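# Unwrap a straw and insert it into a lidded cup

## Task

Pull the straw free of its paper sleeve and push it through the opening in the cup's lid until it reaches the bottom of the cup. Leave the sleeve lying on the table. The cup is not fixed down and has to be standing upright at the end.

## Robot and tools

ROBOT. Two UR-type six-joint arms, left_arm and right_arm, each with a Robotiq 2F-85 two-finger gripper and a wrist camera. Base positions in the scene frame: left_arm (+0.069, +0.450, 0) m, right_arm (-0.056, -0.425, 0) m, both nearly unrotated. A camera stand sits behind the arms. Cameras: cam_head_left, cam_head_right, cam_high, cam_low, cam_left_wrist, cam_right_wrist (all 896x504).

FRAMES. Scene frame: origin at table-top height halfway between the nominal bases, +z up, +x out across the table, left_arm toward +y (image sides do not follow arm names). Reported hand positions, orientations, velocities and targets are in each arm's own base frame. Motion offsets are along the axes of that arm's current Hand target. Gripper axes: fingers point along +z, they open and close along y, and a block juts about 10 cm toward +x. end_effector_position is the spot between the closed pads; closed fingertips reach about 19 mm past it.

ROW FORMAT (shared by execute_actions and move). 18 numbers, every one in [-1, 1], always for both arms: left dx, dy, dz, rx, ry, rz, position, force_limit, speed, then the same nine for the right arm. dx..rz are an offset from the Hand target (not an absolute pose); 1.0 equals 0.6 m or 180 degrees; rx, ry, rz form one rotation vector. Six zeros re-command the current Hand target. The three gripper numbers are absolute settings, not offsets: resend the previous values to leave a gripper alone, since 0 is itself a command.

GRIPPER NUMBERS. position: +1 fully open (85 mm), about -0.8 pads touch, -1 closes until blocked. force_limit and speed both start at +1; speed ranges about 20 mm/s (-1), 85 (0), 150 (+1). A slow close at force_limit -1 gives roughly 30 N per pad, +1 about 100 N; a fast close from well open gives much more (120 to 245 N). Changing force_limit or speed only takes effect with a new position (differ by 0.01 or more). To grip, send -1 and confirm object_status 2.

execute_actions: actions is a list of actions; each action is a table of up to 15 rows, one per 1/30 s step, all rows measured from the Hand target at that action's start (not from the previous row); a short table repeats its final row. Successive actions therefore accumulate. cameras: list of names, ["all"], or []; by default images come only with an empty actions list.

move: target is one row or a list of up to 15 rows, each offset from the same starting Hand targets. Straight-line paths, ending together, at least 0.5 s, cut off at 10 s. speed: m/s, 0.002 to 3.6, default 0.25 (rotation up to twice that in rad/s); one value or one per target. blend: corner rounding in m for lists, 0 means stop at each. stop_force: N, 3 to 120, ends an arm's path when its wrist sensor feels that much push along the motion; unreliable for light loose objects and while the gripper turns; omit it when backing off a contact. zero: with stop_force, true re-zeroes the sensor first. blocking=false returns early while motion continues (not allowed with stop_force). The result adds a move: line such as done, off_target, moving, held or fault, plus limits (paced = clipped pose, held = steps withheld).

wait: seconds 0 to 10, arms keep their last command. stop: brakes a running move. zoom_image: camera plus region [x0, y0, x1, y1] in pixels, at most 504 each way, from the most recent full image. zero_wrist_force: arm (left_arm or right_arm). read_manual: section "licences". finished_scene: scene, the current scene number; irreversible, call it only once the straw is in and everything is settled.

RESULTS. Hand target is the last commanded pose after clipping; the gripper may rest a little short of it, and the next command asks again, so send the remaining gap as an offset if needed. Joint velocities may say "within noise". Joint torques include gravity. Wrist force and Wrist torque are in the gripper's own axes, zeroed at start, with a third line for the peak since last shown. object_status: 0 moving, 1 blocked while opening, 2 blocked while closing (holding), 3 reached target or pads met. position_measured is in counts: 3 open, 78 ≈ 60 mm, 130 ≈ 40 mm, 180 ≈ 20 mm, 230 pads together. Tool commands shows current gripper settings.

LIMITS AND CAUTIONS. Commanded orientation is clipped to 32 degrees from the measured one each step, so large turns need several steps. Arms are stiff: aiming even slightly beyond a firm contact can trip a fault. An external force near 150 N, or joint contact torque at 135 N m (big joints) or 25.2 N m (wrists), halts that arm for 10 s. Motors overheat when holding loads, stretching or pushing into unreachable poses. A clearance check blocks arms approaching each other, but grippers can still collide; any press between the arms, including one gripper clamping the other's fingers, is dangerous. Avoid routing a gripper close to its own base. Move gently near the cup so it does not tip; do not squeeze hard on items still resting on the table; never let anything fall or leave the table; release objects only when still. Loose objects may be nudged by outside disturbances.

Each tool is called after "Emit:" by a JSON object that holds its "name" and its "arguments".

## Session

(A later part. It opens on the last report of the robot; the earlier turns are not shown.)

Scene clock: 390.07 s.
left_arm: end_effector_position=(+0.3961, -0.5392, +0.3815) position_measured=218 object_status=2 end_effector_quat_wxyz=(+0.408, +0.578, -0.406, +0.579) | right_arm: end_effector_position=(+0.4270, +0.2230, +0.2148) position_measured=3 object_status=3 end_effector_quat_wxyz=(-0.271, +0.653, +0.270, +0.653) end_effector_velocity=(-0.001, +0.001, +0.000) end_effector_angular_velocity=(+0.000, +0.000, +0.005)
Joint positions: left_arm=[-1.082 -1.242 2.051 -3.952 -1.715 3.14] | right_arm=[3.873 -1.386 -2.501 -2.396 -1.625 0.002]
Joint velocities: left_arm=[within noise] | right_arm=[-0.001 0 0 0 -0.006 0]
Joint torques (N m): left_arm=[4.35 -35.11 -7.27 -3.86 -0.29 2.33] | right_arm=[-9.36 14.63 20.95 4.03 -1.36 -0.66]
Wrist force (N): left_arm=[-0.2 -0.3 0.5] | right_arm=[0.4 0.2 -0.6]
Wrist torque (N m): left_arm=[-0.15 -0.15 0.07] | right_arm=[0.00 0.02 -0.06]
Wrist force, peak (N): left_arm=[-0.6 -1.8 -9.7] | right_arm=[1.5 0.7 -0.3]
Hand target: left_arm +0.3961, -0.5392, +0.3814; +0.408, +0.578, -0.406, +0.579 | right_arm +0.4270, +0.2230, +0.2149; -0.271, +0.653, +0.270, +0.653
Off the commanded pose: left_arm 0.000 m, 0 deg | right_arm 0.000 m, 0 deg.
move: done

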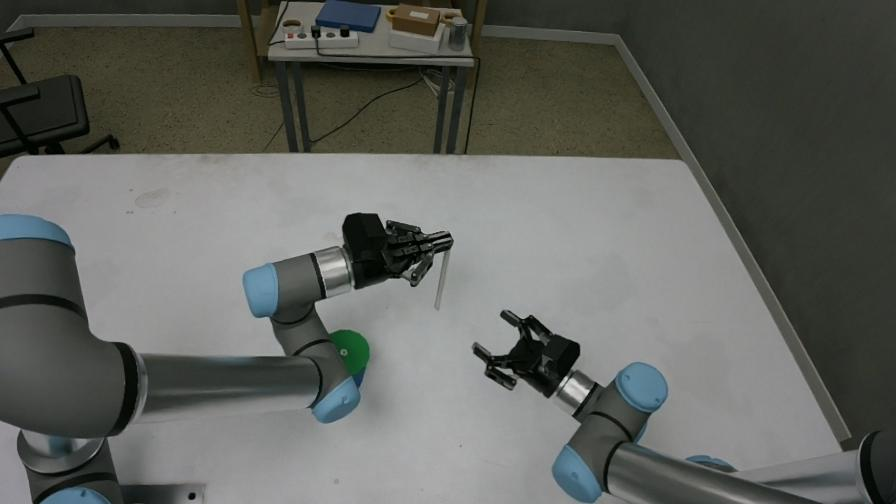

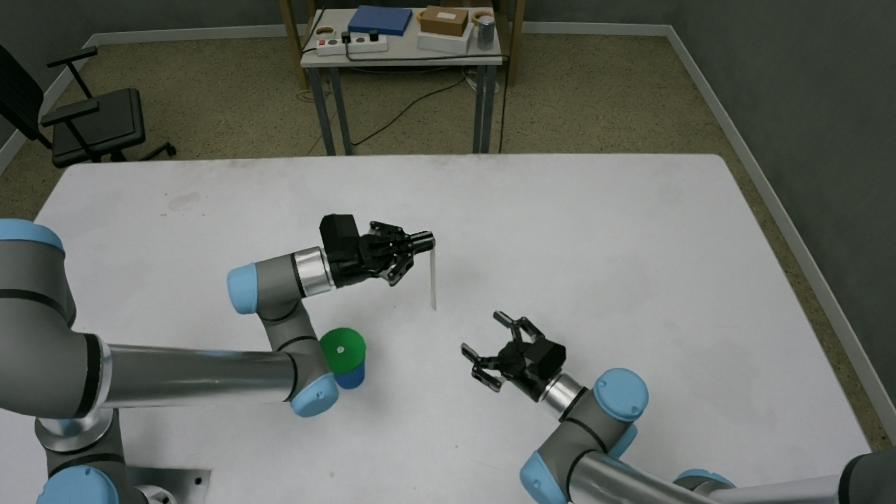

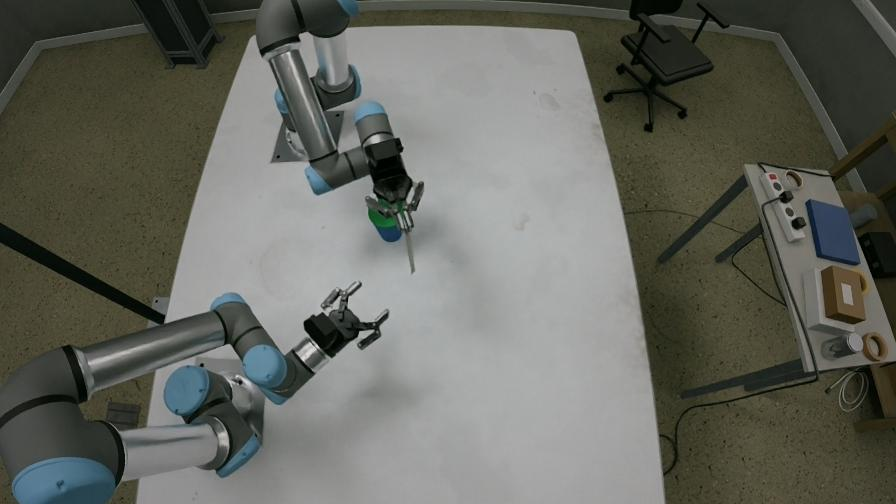

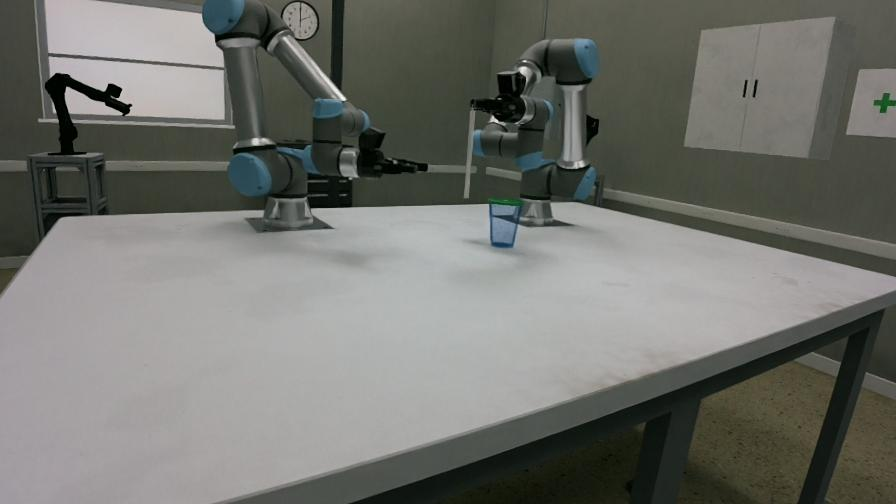

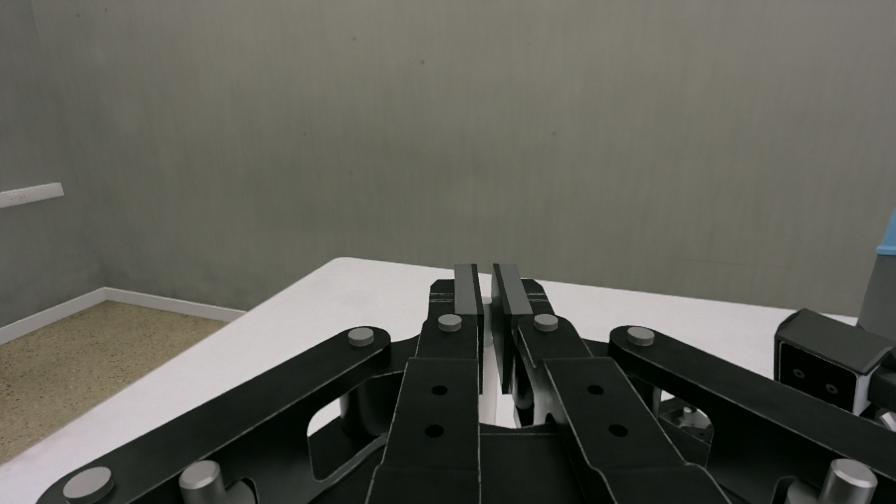

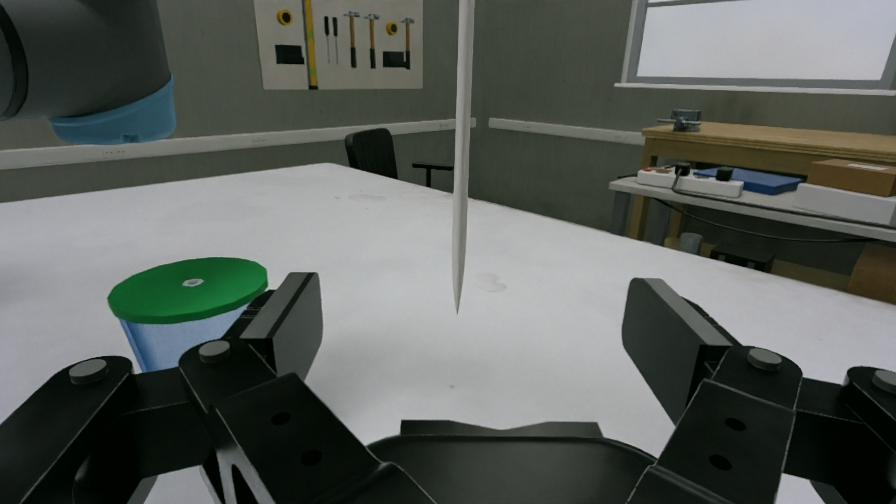

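Emit:
{"name": "move", "arguments": {"target": [0,0,0,0,0,0,-1,-0.9,-1,0,0,0.19,0,0,0,1,1,1], "speed": 0.25, "cameras": ["cam_right_wrist","cam_high"]}}

Emit:
{"name": "zoom_image", "arguments": {"camera": "cam_high", "region": [340, 160, 460, 310]}}

Scene clock: 419.00 s.
left_arm: end_effector_position=(+0.3961, -0.5392, +0.3814) position_measured=218 object_status=2 end_effector_quat_wxyz=(+0.408, +0.578, -0.406, +0.579) | right_arm: end_effector_position=(+0.5075, +0.3036, +0.2150) position_measured=3 object_status=3 end_effector_quat_wxyz=(-0.271, +0.653, +0.270, +0.653)
Joint positions: left_arm=[-1.082 -1.242 2.051 -3.952 -1.715 3.14] | right_arm=[3.892 -1.661 -2.245 -2.376 -1.606 0.001]
Joint torques (N m): left_arm=[5.74 -30.82 -6.81 -3.55 -0.43 2.36] | right_arm=[-12.4 9.85 28.63 4.03 -0.88 -1.37]
Wrist force (N): left_arm=[-0.4 -0.4 0.7] | right_arm=[1.0 0.4 -0.5]
Wrist torque (N m): left_arm=[-0.16 -0.12 0.07] | right_arm=[-0.03 -0.03 -0.02]
Wrist force, peak (N): left_arm=[-0.4 -0.5 0.6] | right_arm=[0.5 0.1 -3.3]
Hand target: left_arm +0.3961, -0.5392, +0.3814; +0.408, +0.578, -0.406, +0.579 | right_arm +0.5076, +0.3036, +0.2150; -0.271, +0.653, +0.270, +0.653
Off the commanded pose: left_arm 0.000 m, 0 deg | right_arm 0.000 m, 0 deg.
move: done
Images, in order (width x height): cam_high 896x504, cam_right_wrist 896x504.

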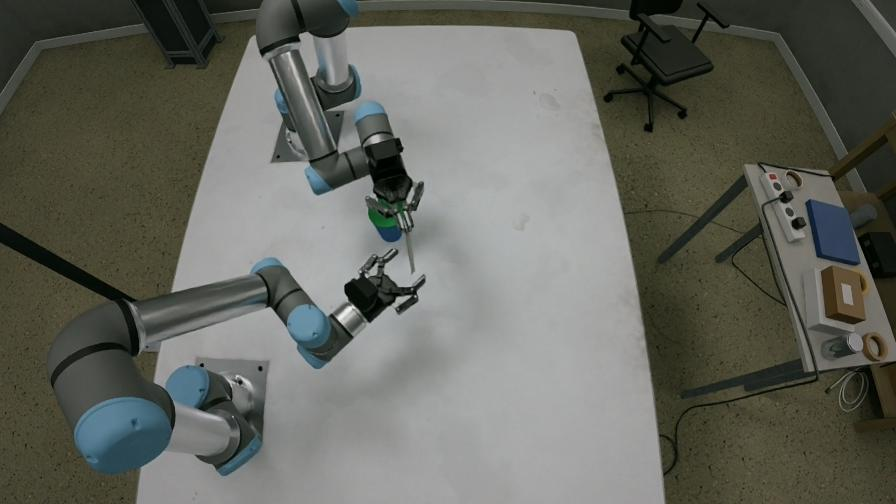

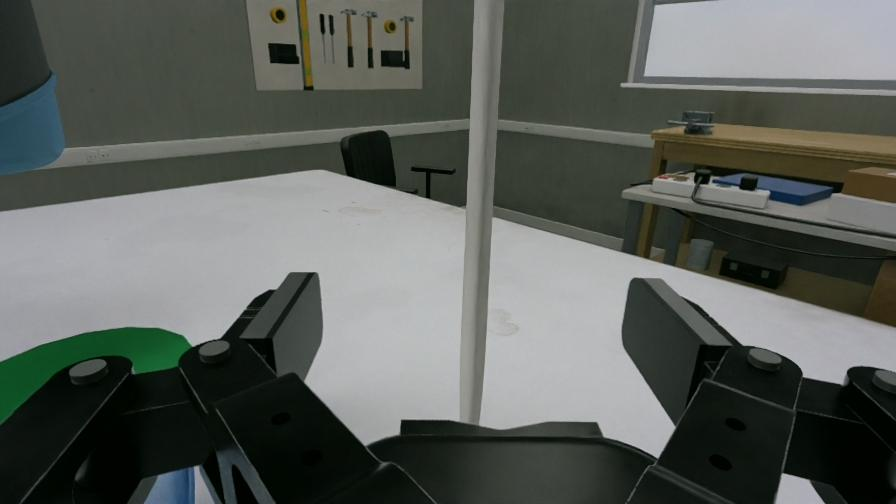

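Scaled by 3.360 from the camera's 896x504 image, which has a finer 1280x720 frame.

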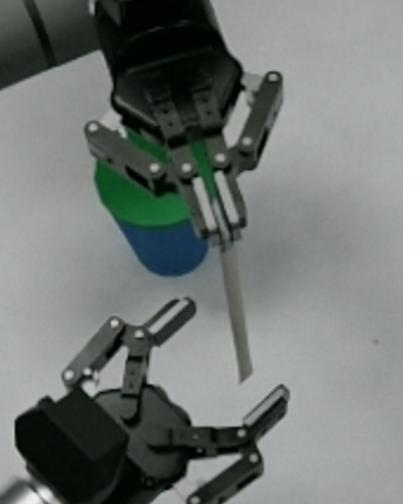

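Emit:
{"name": "move", "arguments": {"target": [[0,0,0,0,0,0,-1,-0.9,-1,0,0.0015,0.067,0,0,0,1,1,1],[0,0,0,0,0,0,-1,-0.9,-1,0,0.0015,0.067,0,0,0,-1,-0.9,-1]], "speed": 0.15, "cameras": ["cam_right_wrist","cam_high","cam_low"]}}

Emit:
{"name": "zoom_image", "arguments": {"camera": "cam_low", "region": [360, 80, 560, 260]}}

Scene clock: 443.27 s.
left_arm: end_effector_position=(+0.3961, -0.5392, +0.3814) position_measured=218 object_status=2 end_effector_quat_wxyz=(+0.408, +0.578, -0.406, +0.579) | right_arm: end_effector_position=(+0.5366, +0.3314, +0.2150) position_measured=227 object_status=0 end_effector_quat_wxyz=(-0.271, +0.653, +0.270, +0.653)
Joint positions: left_arm=[-1.082 -1.242 2.051 -3.952 -1.715 3.14] | right_arm=[3.894 -1.745 -2.144 -2.393 -1.604 0.001]
Joint torques (N m): left_arm=[5.44 -25.31 -7.64 -1.2 -0.53 2.18] | right_arm=[-10.95 36.92 27.48 3.84 -0.89 -1.35]
Wrist force (N): left_arm=[-0.2 -1.0 2.3] | right_arm=[0.7 -1.7 -0.6]
Wrist torque (N m): left_arm=[-0.14 -0.13 0.07] | right_arm=[-0.11 -0.05 -0.32]
Wrist force, peak (N): left_arm=[-0.3 -1.3 2.2] | right_arm=[1.0 -1.9 -0.7]
Hand target: left_arm +0.3961, -0.5392, +0.3814; +0.408, +0.578, -0.406, +0.579 | right_arm +0.5366, +0.3314, +0.2150; -0.271, +0.653, +0.270, +0.653
Off the commanded pose: left_arm 0.000 m, 0 deg | right_arm 0.000 m, 0 deg.
move: done
Images, in order (width x height): cam_high 896x504, cam_low 896x504, cam_right_wrist 896x504.

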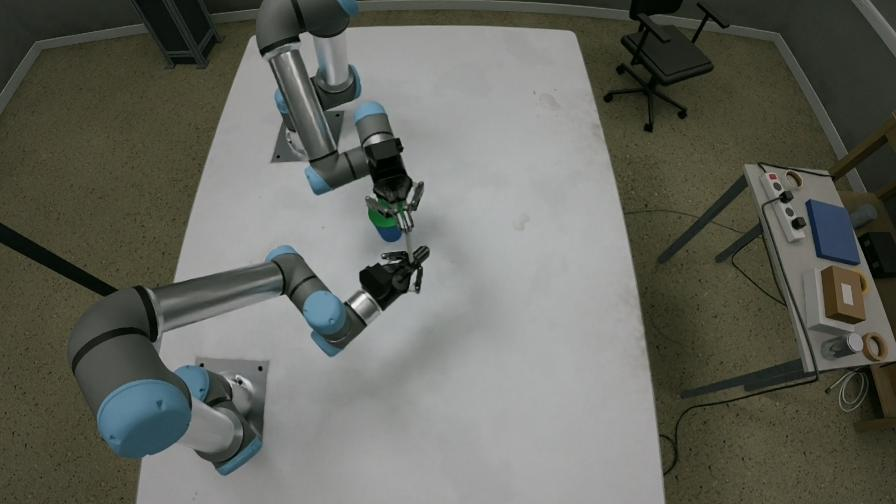

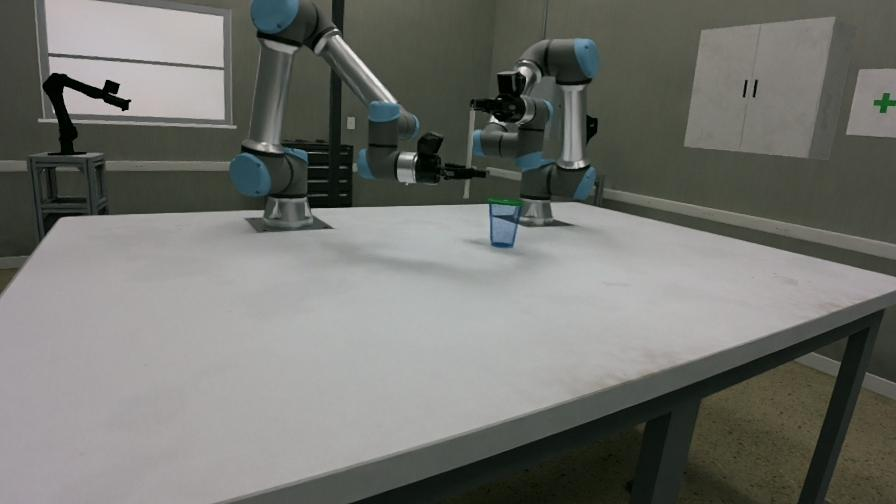

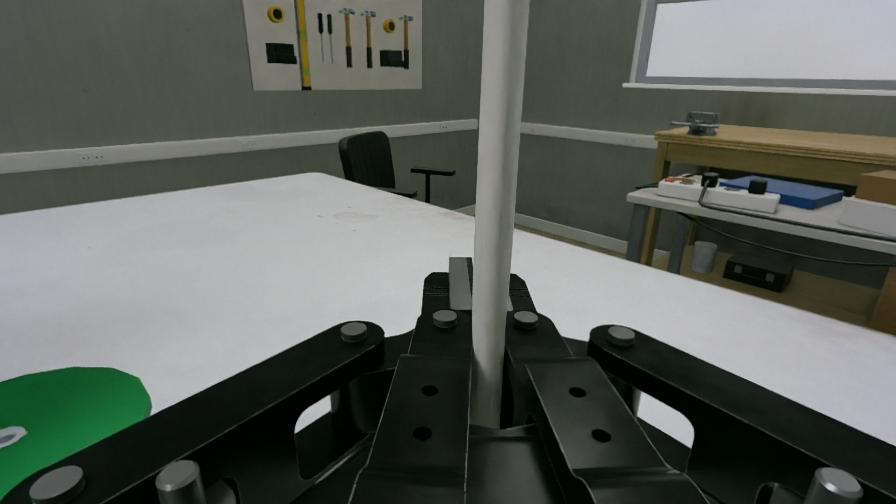

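Scaled by 2.520 from the camera's 896x504 image, which has a finer 1280x720 frame.

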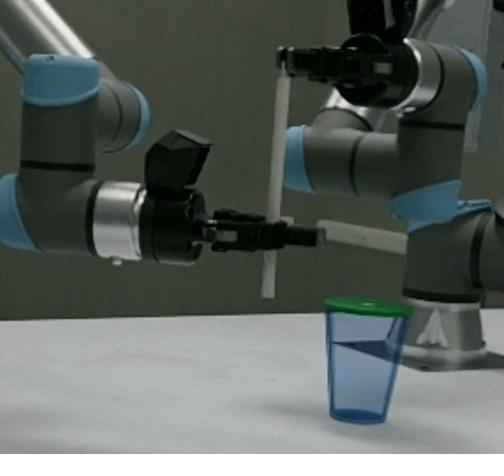

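Emit:
{"name": "wait", "arguments": {"seconds": 0.1, "cameras": ["cam_right_wrist"]}}

Emit:
{"name": "zoom_image", "arguments": {"camera": "cam_right_wrist", "region": [400, 230, 600, 440]}}

Scene clock: 465.57 s.
left_arm: end_effector_position=(+0.3961, -0.5392, +0.3814) position_measured=218 object_status=2 end_effector_quat_wxyz=(+0.408, +0.578, -0.406, +0.579) | right_arm: end_effector_position=(+0.5366, +0.3314, +0.2150) position_measured=227 object_status=2 end_effector_quat_wxyz=(-0.271, +0.653, +0.270, +0.653)
Joint positions: left_arm=[-1.082 -1.242 2.051 -3.952 -1.715 3.14] | right_arm=[3.894 -1.745 -2.144 -2.393 -1.604 0.001]
Joint torques (N m): left_arm=[5.64 -25.16 -7.54 -0.94 -0.5 2.33] | right_arm=[-9.62 37.04 26.74 3.79 1.12 -0.83]
Wrist force (N): left_arm=[-0.1 -1.3 2.1] | right_arm=[0.7 -1.6 -0.7]
Wrist torque (N m): left_arm=[-0.18 -0.14 0.06] | right_arm=[-0.10 -0.06 -0.32]
Wrist force, peak (N): left_arm=[-0.1 -1.2 2.4] | right_arm=[0.6 -2.0 -0.7]
Hand target: left_arm +0.3961, -0.5392, +0.3814; +0.408, +0.578, -0.406, +0.579 | right_arm +0.5366, +0.3314, +0.2150; -0.271, +0.653, +0.270, +0.653
Tool commands: left_gripper/position=-1.0 left_gripper/force_limit=-0.9 left_gripper/speed=-1.0 right_gripper/position=-1.0 right_gripper/force_limit=-0.9 right_gripper/speed=-1.0
Off the commanded pose: left_arm 0.000 m, 0 deg | right_arm 0.000 m, 0 deg.
wait: 0.10 s; at rest from the start
Images, in order (width x height): cam_right_wrist 896x504.

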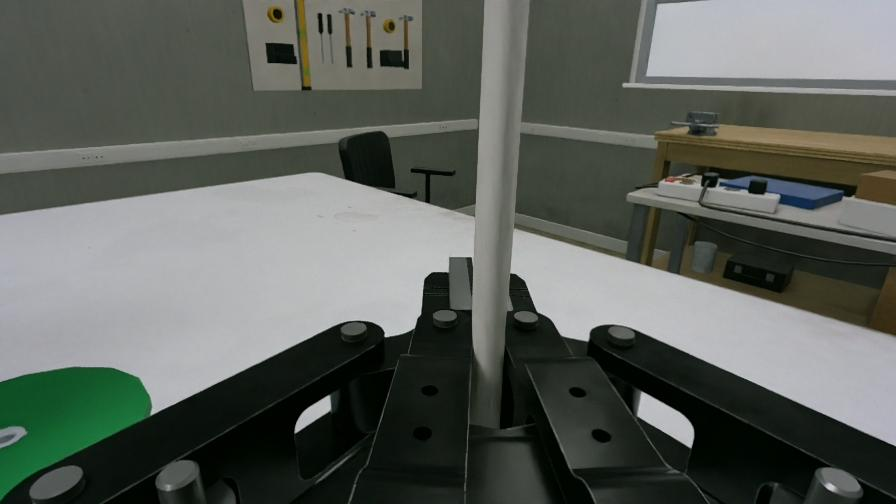

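Scaled by 2.400 from the camera's 896x504 image, which has a finer 1280x720 frame.

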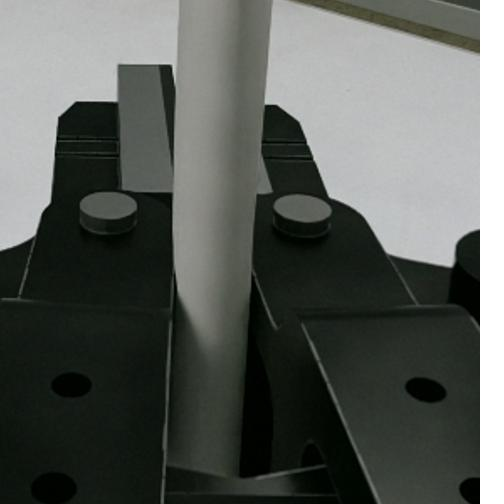

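Emit:
{"name": "move", "arguments": {"target": [[0,0,0,0,0,0,-1,-0.9,-1,0,0,0,0,0,0,0,-0.9,0],[0,0,0,0,0,0,-1,-0.9,-1,0,0,-0.055,0,0,0,0,-0.9,0],[0,0,0,0,0,0,-1,-0.9,-1,0,0,-0.055,0,0,0,-1,-0.9,-1]], "speed": 0.15, "cameras": ["cam_right_wrist","cam_low"]}}

Emit:
{"name": "zoom_image", "arguments": {"camera": "cam_right_wrist", "region": [400, 230, 600, 440]}}

Scene clock: 484.17 s.
left_arm: end_effector_position=(+0.3961, -0.5392, +0.3814) position_measured=218 object_status=2 end_effector_quat_wxyz=(+0.408, +0.578, -0.406, +0.579) | right_arm: end_effector_position=(+0.5133, +0.3081, +0.2150) position_measured=216 object_status=0 end_effector_quat_wxyz=(-0.271, +0.653, +0.270, +0.653)
Joint positions: left_arm=[-1.082 -1.242 2.051 -3.952 -1.715 3.14] | right_arm=[3.89 -1.677 -2.226 -2.379 -1.608 0.001]
Joint torques (N m): left_arm=[5.65 -25.47 -7.28 -0.94 -0.43 2.08] | right_arm=[10.33 11.16 13.67 0.38 1.11 0.65]
Wrist force (N): left_arm=[-0.4 -0.8 0.9] | right_arm=[0.4 -0.2 -0.7]
Wrist torque (N m): left_arm=[-0.20 -0.12 0.07] | right_arm=[-0.07 0.00 -0.07]
Wrist force, peak (N): left_arm=[0.0 -1.1 2.5] | right_arm=[0.7 -2.0 -0.9]
Hand target: left_arm +0.3961, -0.5392, +0.3814; +0.408, +0.578, -0.406, +0.579 | right_arm +0.5133, +0.3081, +0.2150; -0.271, +0.653, +0.270, +0.653
Off the commanded pose: left_arm 0.000 m, 0 deg | right_arm 0.000 m, 0 deg.
move: done
Images, in order (width x height): cam_low 896x504, cam_right_wrist 896x504.

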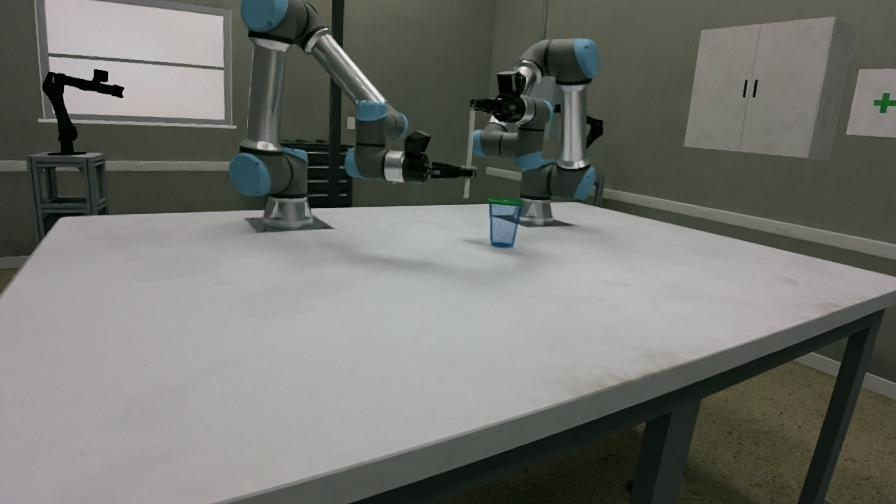

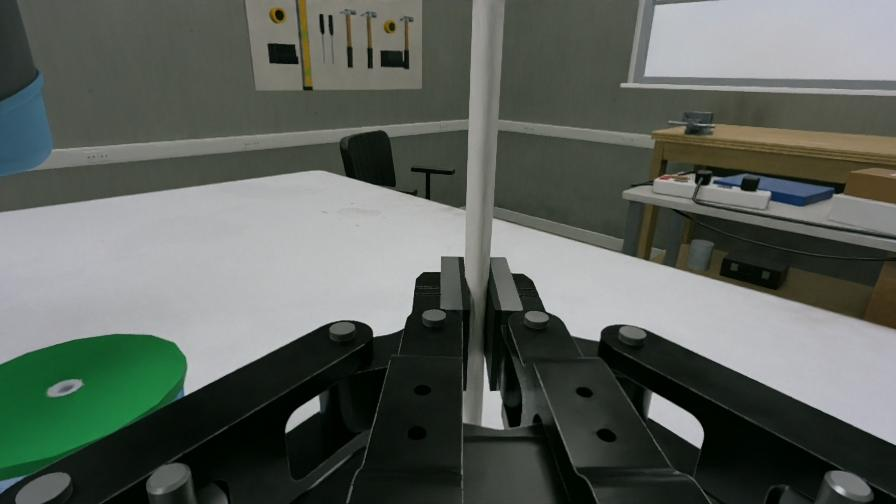

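Scaled by 2.400 from the camera's 896x504 image, which has a finer 1280x720 frame.

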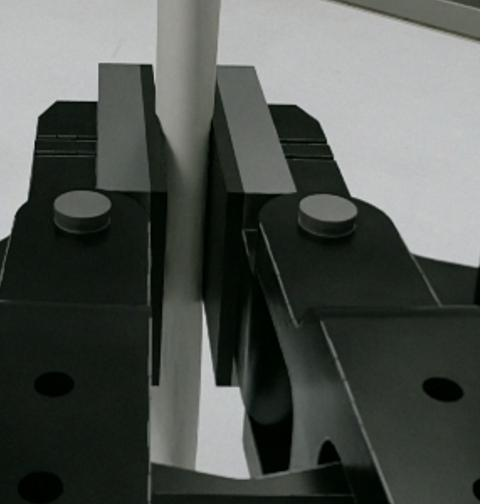

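Emit:
{"name": "move", "arguments": {"target": [0.05,0,0,0,0,0,-1,-0.9,-1,0,0,0,0,0,0,-1,-0.9,-1], "speed": 0.04, "stop_force": 25, "cameras": ["cam_right_wrist","cam_low","cam_left_wrist"]}}

Emit:
{"name": "zoom_image", "arguments": {"camera": "cam_low", "region": [420, 60, 540, 220]}}

Scene clock: 497.87 s.
left_arm: end_effector_position=(+0.3961, -0.5391, +0.4114) position_measured=230 object_status=3 end_effector_quat_wxyz=(+0.408, +0.578, -0.406, +0.579) | right_arm: end_effector_position=(+0.5133, +0.3081, +0.2150) position_measured=216 object_status=2 end_effector_quat_wxyz=(-0.271, +0.653, +0.270, +0.653)
Joint positions: left_arm=[-1.081 -1.297 2.024 -3.871 -1.715 3.14] | right_arm=[3.89 -1.677 -2.226 -2.379 -1.608 0.001]
Joint torques (N m): left_arm=[7.48 -21 -8.24 -2.25 -0.51 1.15] | right_arm=[10.49 14.01 13.86 3.73 1.2 0.65]
Wrist force (N): left_arm=[-0.5 -0.3 0.6] | right_arm=[0.6 0.1 -0.4]
Wrist torque (N m): left_arm=[-0.16 -0.07 0.06] | right_arm=[-0.07 -0.04 -0.01]
Wrist force, peak (N): left_arm=[-20.1 -0.5 1.1] | right_arm=[17.6 -0.6 -0.5]
Hand target: left_arm +0.3961, -0.5391, +0.4114; +0.408, +0.578, -0.406, +0.579 | right_arm +0.5133, +0.3081, +0.2150; -0.271, +0.653, +0.270, +0.653
Off the commanded pose: left_arm 0.000 m, 0 deg | right_arm 0.000 m, 0 deg.
move: done
Images, in order (width x height): cam_low 896x504, cam_left_wrist 896x504, cam_right_wrist 896x504.

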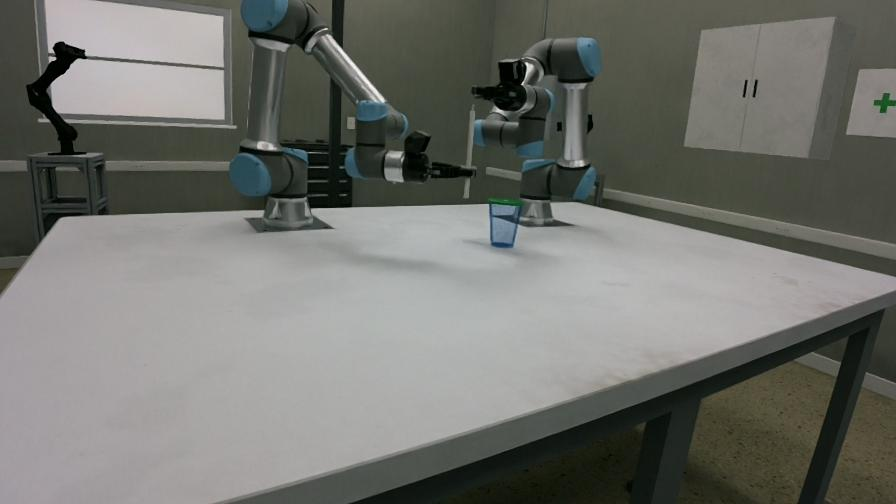

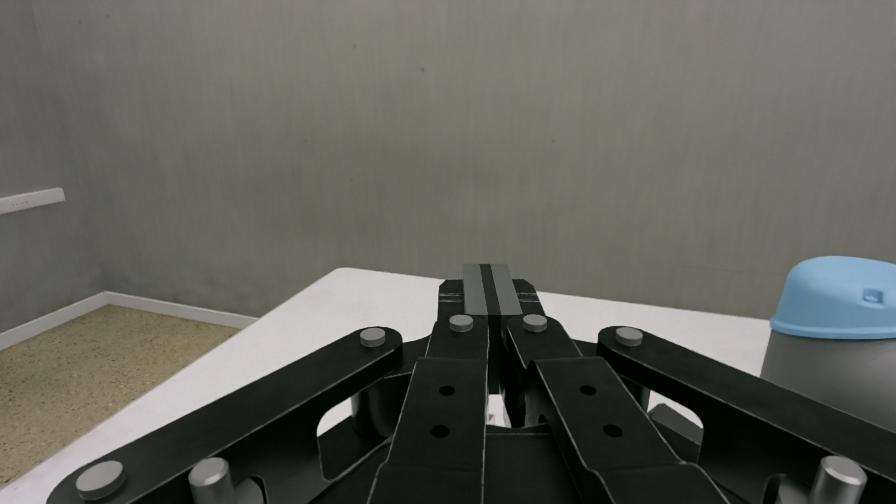

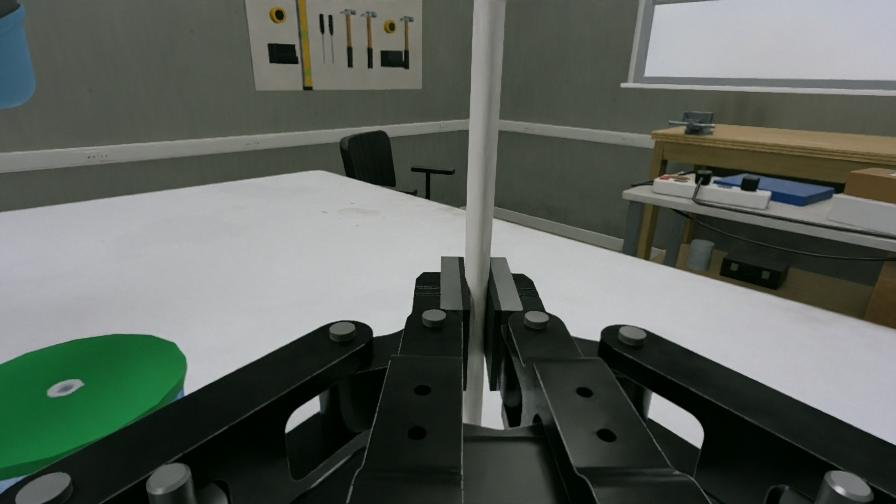

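Scaled by 3.150 from the camera's 896x504 image, which has a finer 1280x720 frame.

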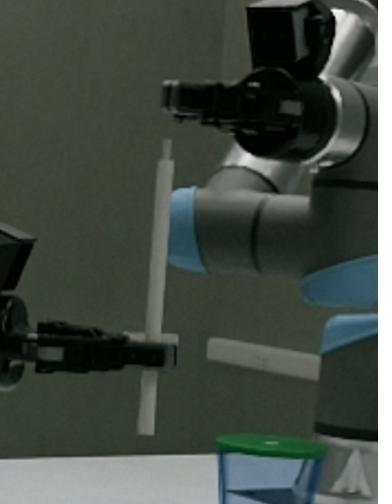

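Emit:
{"name": "move", "arguments": {"target": [[0,0,0,0,0,0,-0.3,0.6,0,0,0,0,0,0,0,-1,-0.9,-1],[-0.05,0,0,0,0,0,-0.3,0.6,0,0,0,0,0,0,0,-1,-0.9,-1],[-0.05,0,0,0,0,0,-1,0.6,-1,0,0,0,0,0,0,-1,-0.9,-1]], "speed": 0.08, "cameras": ["cam_low","cam_left_wrist"]}}

Emit:
{"name": "zoom_image", "arguments": {"camera": "cam_low", "region": [420, 60, 540, 220]}}

Scene clock: 537.90 s.
left_arm: end_effector_position=(+0.3961, -0.5392, +0.3814) position_measured=225 object_status=0 end_effector_quat_wxyz=(+0.408, +0.578, -0.406, +0.579) | right_arm: end_effector_position=(+0.5133, +0.3081, +0.2150) position_measured=216 object_status=2 end_effector_quat_wxyz=(-0.271, +0.653, +0.270, +0.653)
Joint positions: left_arm=[-1.082 -1.242 2.051 -3.952 -1.715 3.14] | right_arm=[3.89 -1.677 -2.226 -2.379 -1.608 0.001]
Joint torques (N m): left_arm=[-5.23 -40.96 -28.17 -3.87 0.93 1.76] | right_arm=[10.18 24.63 13.12 3.83 1.05 0.53]
Wrist force (N): left_arm=[-0.3 0.0 0.4] | right_arm=[0.5 -0.1 -0.9]
Wrist torque (N m): left_arm=[-0.10 -0.11 0.08] | right_arm=[-0.11 -0.01 0.00]
Wrist force, peak (N): left_arm=[-1.6 -0.1 0.5] | right_arm=[0.7 0.0 -1.3]
Hand target: left_arm +0.3961, -0.5392, +0.3814; +0.408, +0.578, -0.406, +0.579 | right_arm +0.5133, +0.3081, +0.2150; -0.271, +0.653, +0.270, +0.653
Off the commanded pose: left_arm 0.000 m, 0 deg | right_arm 0.000 m, 0 deg.
move: done
Images, in order (width x height): cam_low 896x504, cam_left_wrist 896x504.

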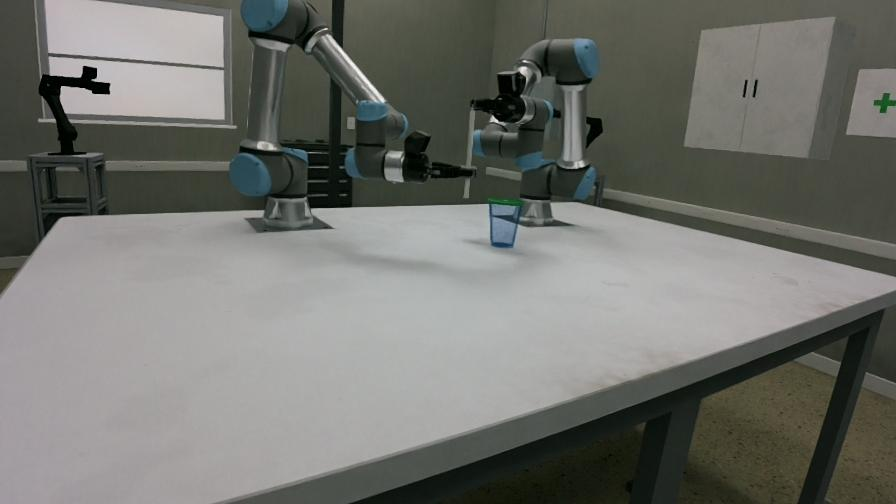

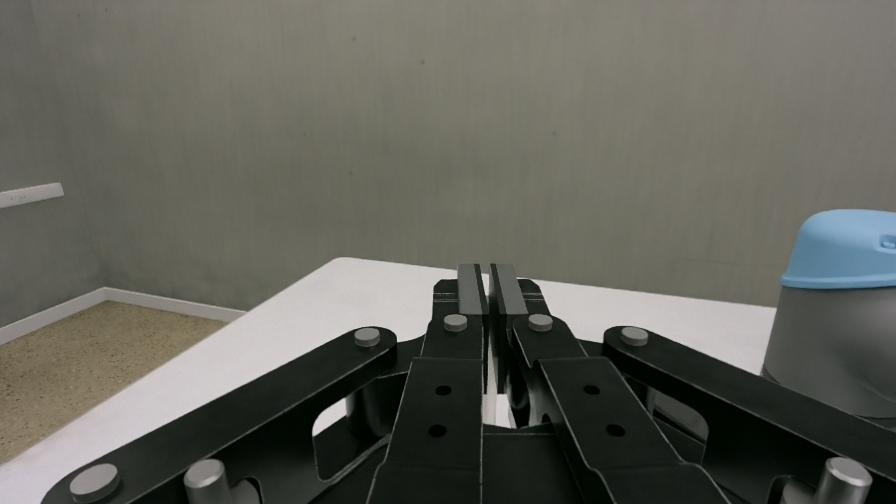

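Scaled by 3.150 from the camera's 896x504 image, which has a finer 1280x720 frame.

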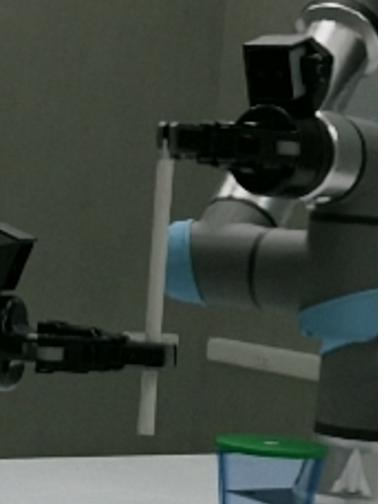

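Emit:
{"name": "zoom_image", "arguments": {"camera": "cam_left_wrist", "region": [400, 240, 580, 440]}}

Emit:
{"name": "wait", "arguments": {"seconds": 0.1}}

Scaled by 2.520 from the camera's 896x504 image, which has a finer 1280x720 frame.

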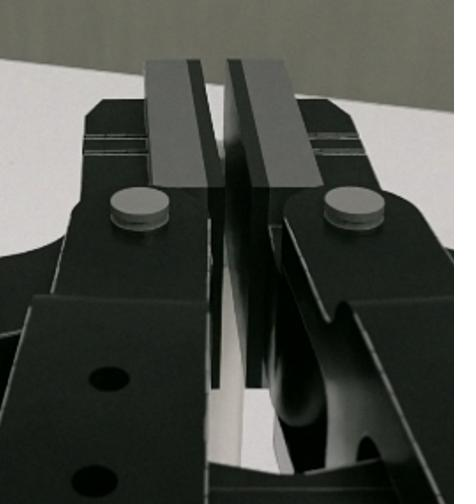

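Scene clock: 544.10 s.
left_arm: end_effector_position=(+0.3961, -0.5392, +0.3814) position_measured=225 object_status=2 end_effector_quat_wxyz=(+0.408, +0.578, -0.406, +0.579) | right_arm: end_effector_position=(+0.5133, +0.3081, +0.2150) position_measured=216 object_status=2 end_effector_quat_wxyz=(-0.271, +0.653, +0.270, +0.653)
Joint positions: left_arm=[-1.082 -1.242 2.051 -3.952 -1.715 3.14] | right_arm=[3.89 -1.677 -2.226 -2.379 -1.608 0.001]
Joint torques (N m): left_arm=[-5.49 -40.78 -28.19 -3.91 0.94 1.62] | right_arm=[10.37 30.69 13.06 3.63 1.01 0.7]
Wrist force (N): left_arm=[-0.1 -0.2 0.6] | right_arm=[0.8 -0.1 -0.7]
Wrist torque (N m): left_arm=[-0.13 -0.14 0.07] | right_arm=[-0.13 -0.06 0.00]
Wrist force, peak (N): left_arm=[-0.2 0.0 0.7] | right_arm=[1.0 0.1 -1.2]
Hand target: left_arm +0.3961, -0.5392, +0.3814; +0.408, +0.578, -0.406, +0.579 | right_arm +0.5133, +0.3081, +0.2150; -0.271, +0.653, +0.270, +0.653
Tool commands: left_gripper/position=-1.0 left_gripper/force_limit=+0.6 left_gripper/speed=-1.0 right_gripper/position=-1.0 right_gripper/force_limit=-0.9 right_gripper/speed=-1.0
Off the commanded pose: left_arm 0.000 m, 0 deg | right_arm 0.000 m, 0 deg.
wait: 0.10 s; at rest from the start

Emit:
{"name": "move", "arguments": {"target": [[0,0,0,0,0,0,-1,0.6,-1,0,0,0,0,0,0,-0.2,-0.9,0],[0,0,0,0,0,0,-1,0.6,-1,-0.052,0,0,0,0,0,-0.2,-0.9,0],[0,0,0,0,0,0,-1,0.6,-1,-0.052,0,0,0,0,0,-1,-0.9,-1]], "speed": 0.1, "cameras": ["cam_low","cam_right_wrist"]}}

Emit:
{"name": "zoom_image", "arguments": {"camera": "cam_low", "region": [420, 60, 540, 220]}}

Emit:
{"name": "zoom_image", "arguments": {"camera": "cam_right_wrist", "region": [400, 230, 600, 440]}}

Scene clock: 556.07 s.
left_arm: end_effector_position=(+0.3961, -0.5392, +0.3814) position_measured=225 object_status=2 end_effector_quat_wxyz=(+0.408, +0.578, -0.406, +0.579) | right_arm: end_effector_position=(+0.5133, +0.3081, +0.1838) position_measured=216 object_status=2 end_effector_quat_wxyz=(-0.271, +0.653, +0.270, +0.653)
Joint positions: left_arm=[-1.082 -1.242 2.051 -3.952 -1.715 3.14] | right_arm=[3.891 -1.745 -2.259 -2.278 -1.608 0.001]
Joint torques (N m): left_arm=[-5.13 -40.41 -27.29 -3.86 0.93 1.36] | right_arm=[3.96 35.07 25.2 3.88 -0.62 0.17]
Wrist force (N): left_arm=[-0.7 -0.2 0.6] | right_arm=[1.1 0.4 -1.0]
Wrist torque (N m): left_arm=[-0.12 -0.11 0.09] | right_arm=[-0.01 -0.07 -0.03]
Wrist force, peak (N): left_arm=[-0.9 -0.2 0.4] | right_arm=[2.0 -0.1 -0.6]
Hand target: left_arm +0.3961, -0.5392, +0.3814; +0.408, +0.578, -0.406, +0.579 | right_arm +0.5133, +0.3081, +0.1838; -0.271, +0.653, +0.270, +0.653
Off the commanded pose: left_arm 0.000 m, 0 deg | right_arm 0.000 m, 0 deg.
move: done
Images, in order (width x height): cam_low 896x504, cam_right_wrist 896x504.

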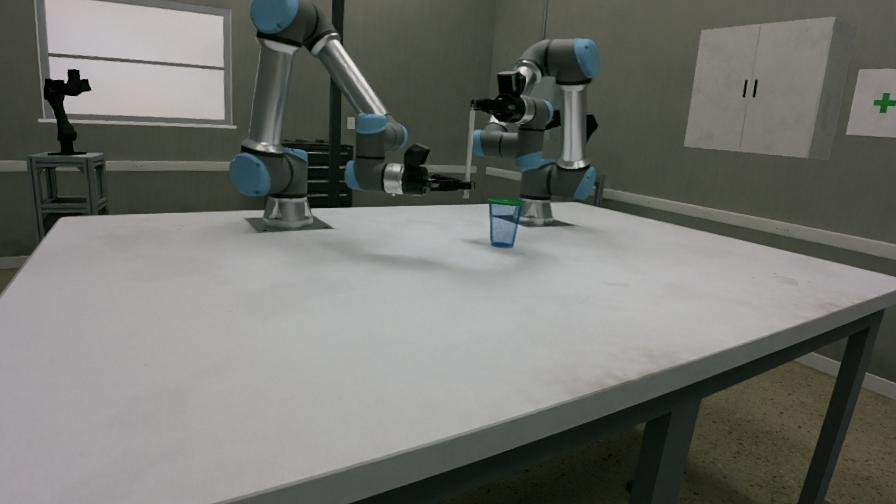

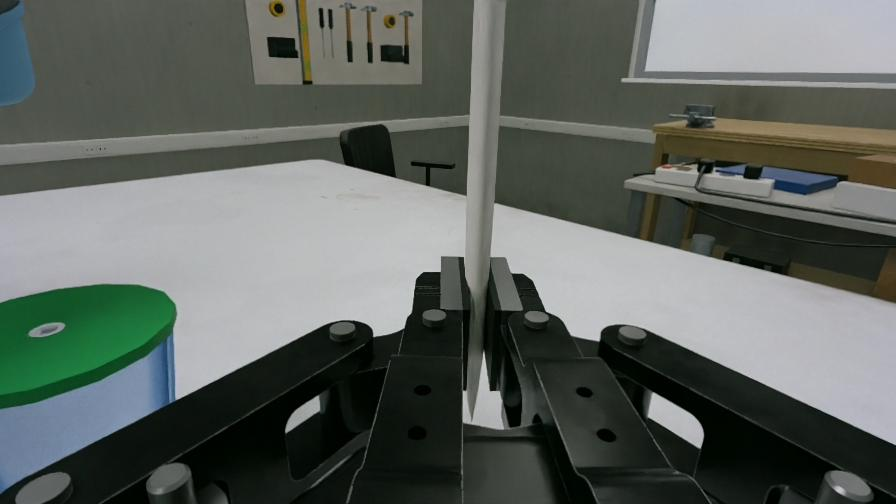

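Scaled by 3.150 from the camera's 896x504 image, which has a finer 1280x720 frame.

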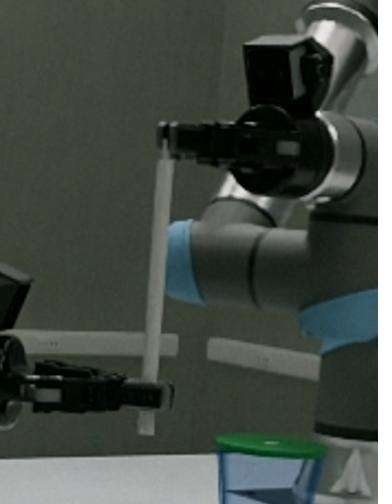

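Scaled by 2.400 from the camera's 896x504 image, which has a finer 1280x720 frame.

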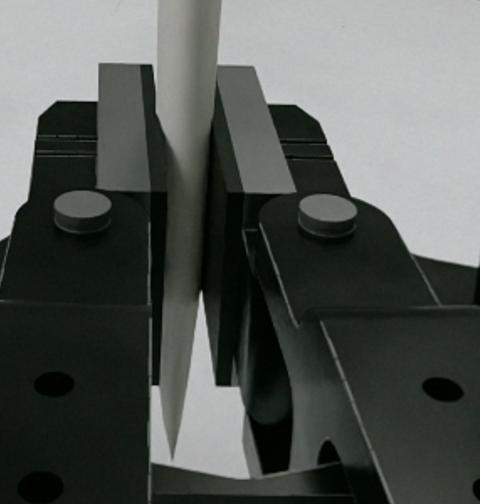

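Emit:
{"name": "move", "arguments": {"target": [[0,0,0,0,0,0,-1,0.6,-1,0,0,0,0,0,0,-0.2,-0.9,0],[0,0,0,0,0,0,-1,0.6,-1,-0.036,0,0,0,0,0,-0.2,-0.9,0],[0,0,0,0,0,0,-1,0.6,-1,-0.036,0,0,0,0,0,-1,-0.9,-1]], "speed": 0.1, "cameras": ["cam_low","cam_right_wrist"]}}

Emit:
{"name": "zoom_image", "arguments": {"camera": "cam_right_wrist", "region": [400, 230, 600, 440]}}

Scene clock: 569.50 s.
left_arm: end_effector_position=(+0.3961, -0.5392, +0.3815) position_measured=225 object_status=2 end_effector_quat_wxyz=(+0.408, +0.578, -0.406, +0.579) | right_arm: end_effector_position=(+0.5133, +0.3082, +0.1622) position_measured=230 object_status=0 end_effector_quat_wxyz=(-0.271, +0.653, +0.270, +0.653)
Joint positions: left_arm=[-1.082 -1.242 2.051 -3.952 -1.715 3.14] | right_arm=[3.891 -1.797 -2.278 -2.208 -1.608 0.001]
Joint torques (N m): left_arm=[-5 -38.64 -25.92 -2.73 0.94 1.14] | right_arm=[11.54 36.58 24.42 3.43 1.47 -0.07]
Wrist force (N): left_arm=[3.3 -0.1 0.5] | right_arm=[-2.3 -0.1 -1.0]
Wrist torque (N m): left_arm=[-0.13 -0.21 0.07] | right_arm=[-0.08 0.01 -0.05]
Wrist force, peak (N): left_arm=[3.4 -0.1 0.7] | right_arm=[-2.3 0.3 -1.0]
Hand target: left_arm +0.3961, -0.5392, +0.3814; +0.408, +0.578, -0.406, +0.579 | right_arm +0.5133, +0.3082, +0.1622; -0.271, +0.653, +0.270, +0.653
Off the commanded pose: left_arm 0.000 m, 0 deg | right_arm 0.000 m, 0 deg.
move: done
Images, in order (width x height): cam_low 896x504, cam_right_wrist 896x504.

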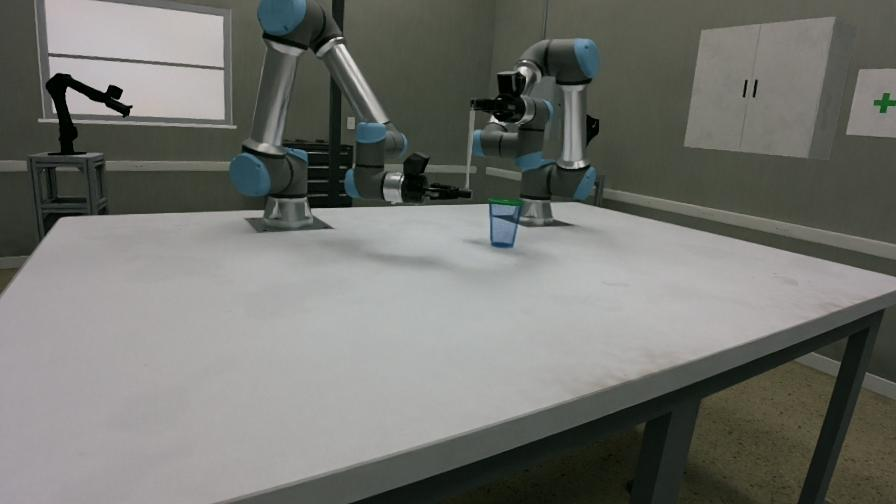

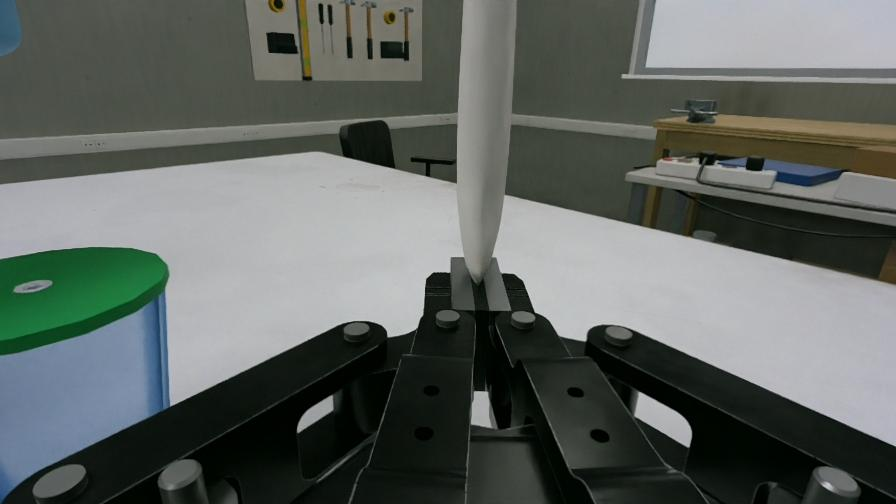

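Scaled by 2.400 from the camera's 896x504 image, which has a finer 1280x720 frame.

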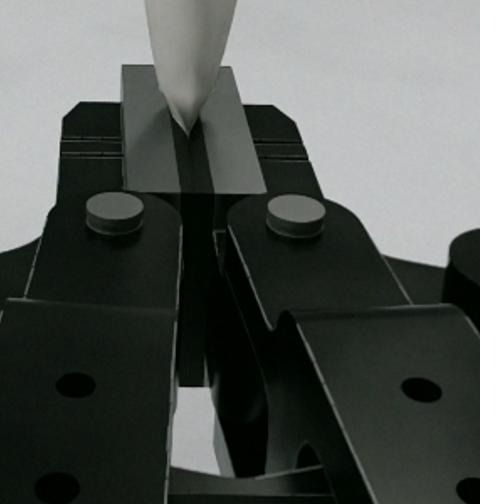

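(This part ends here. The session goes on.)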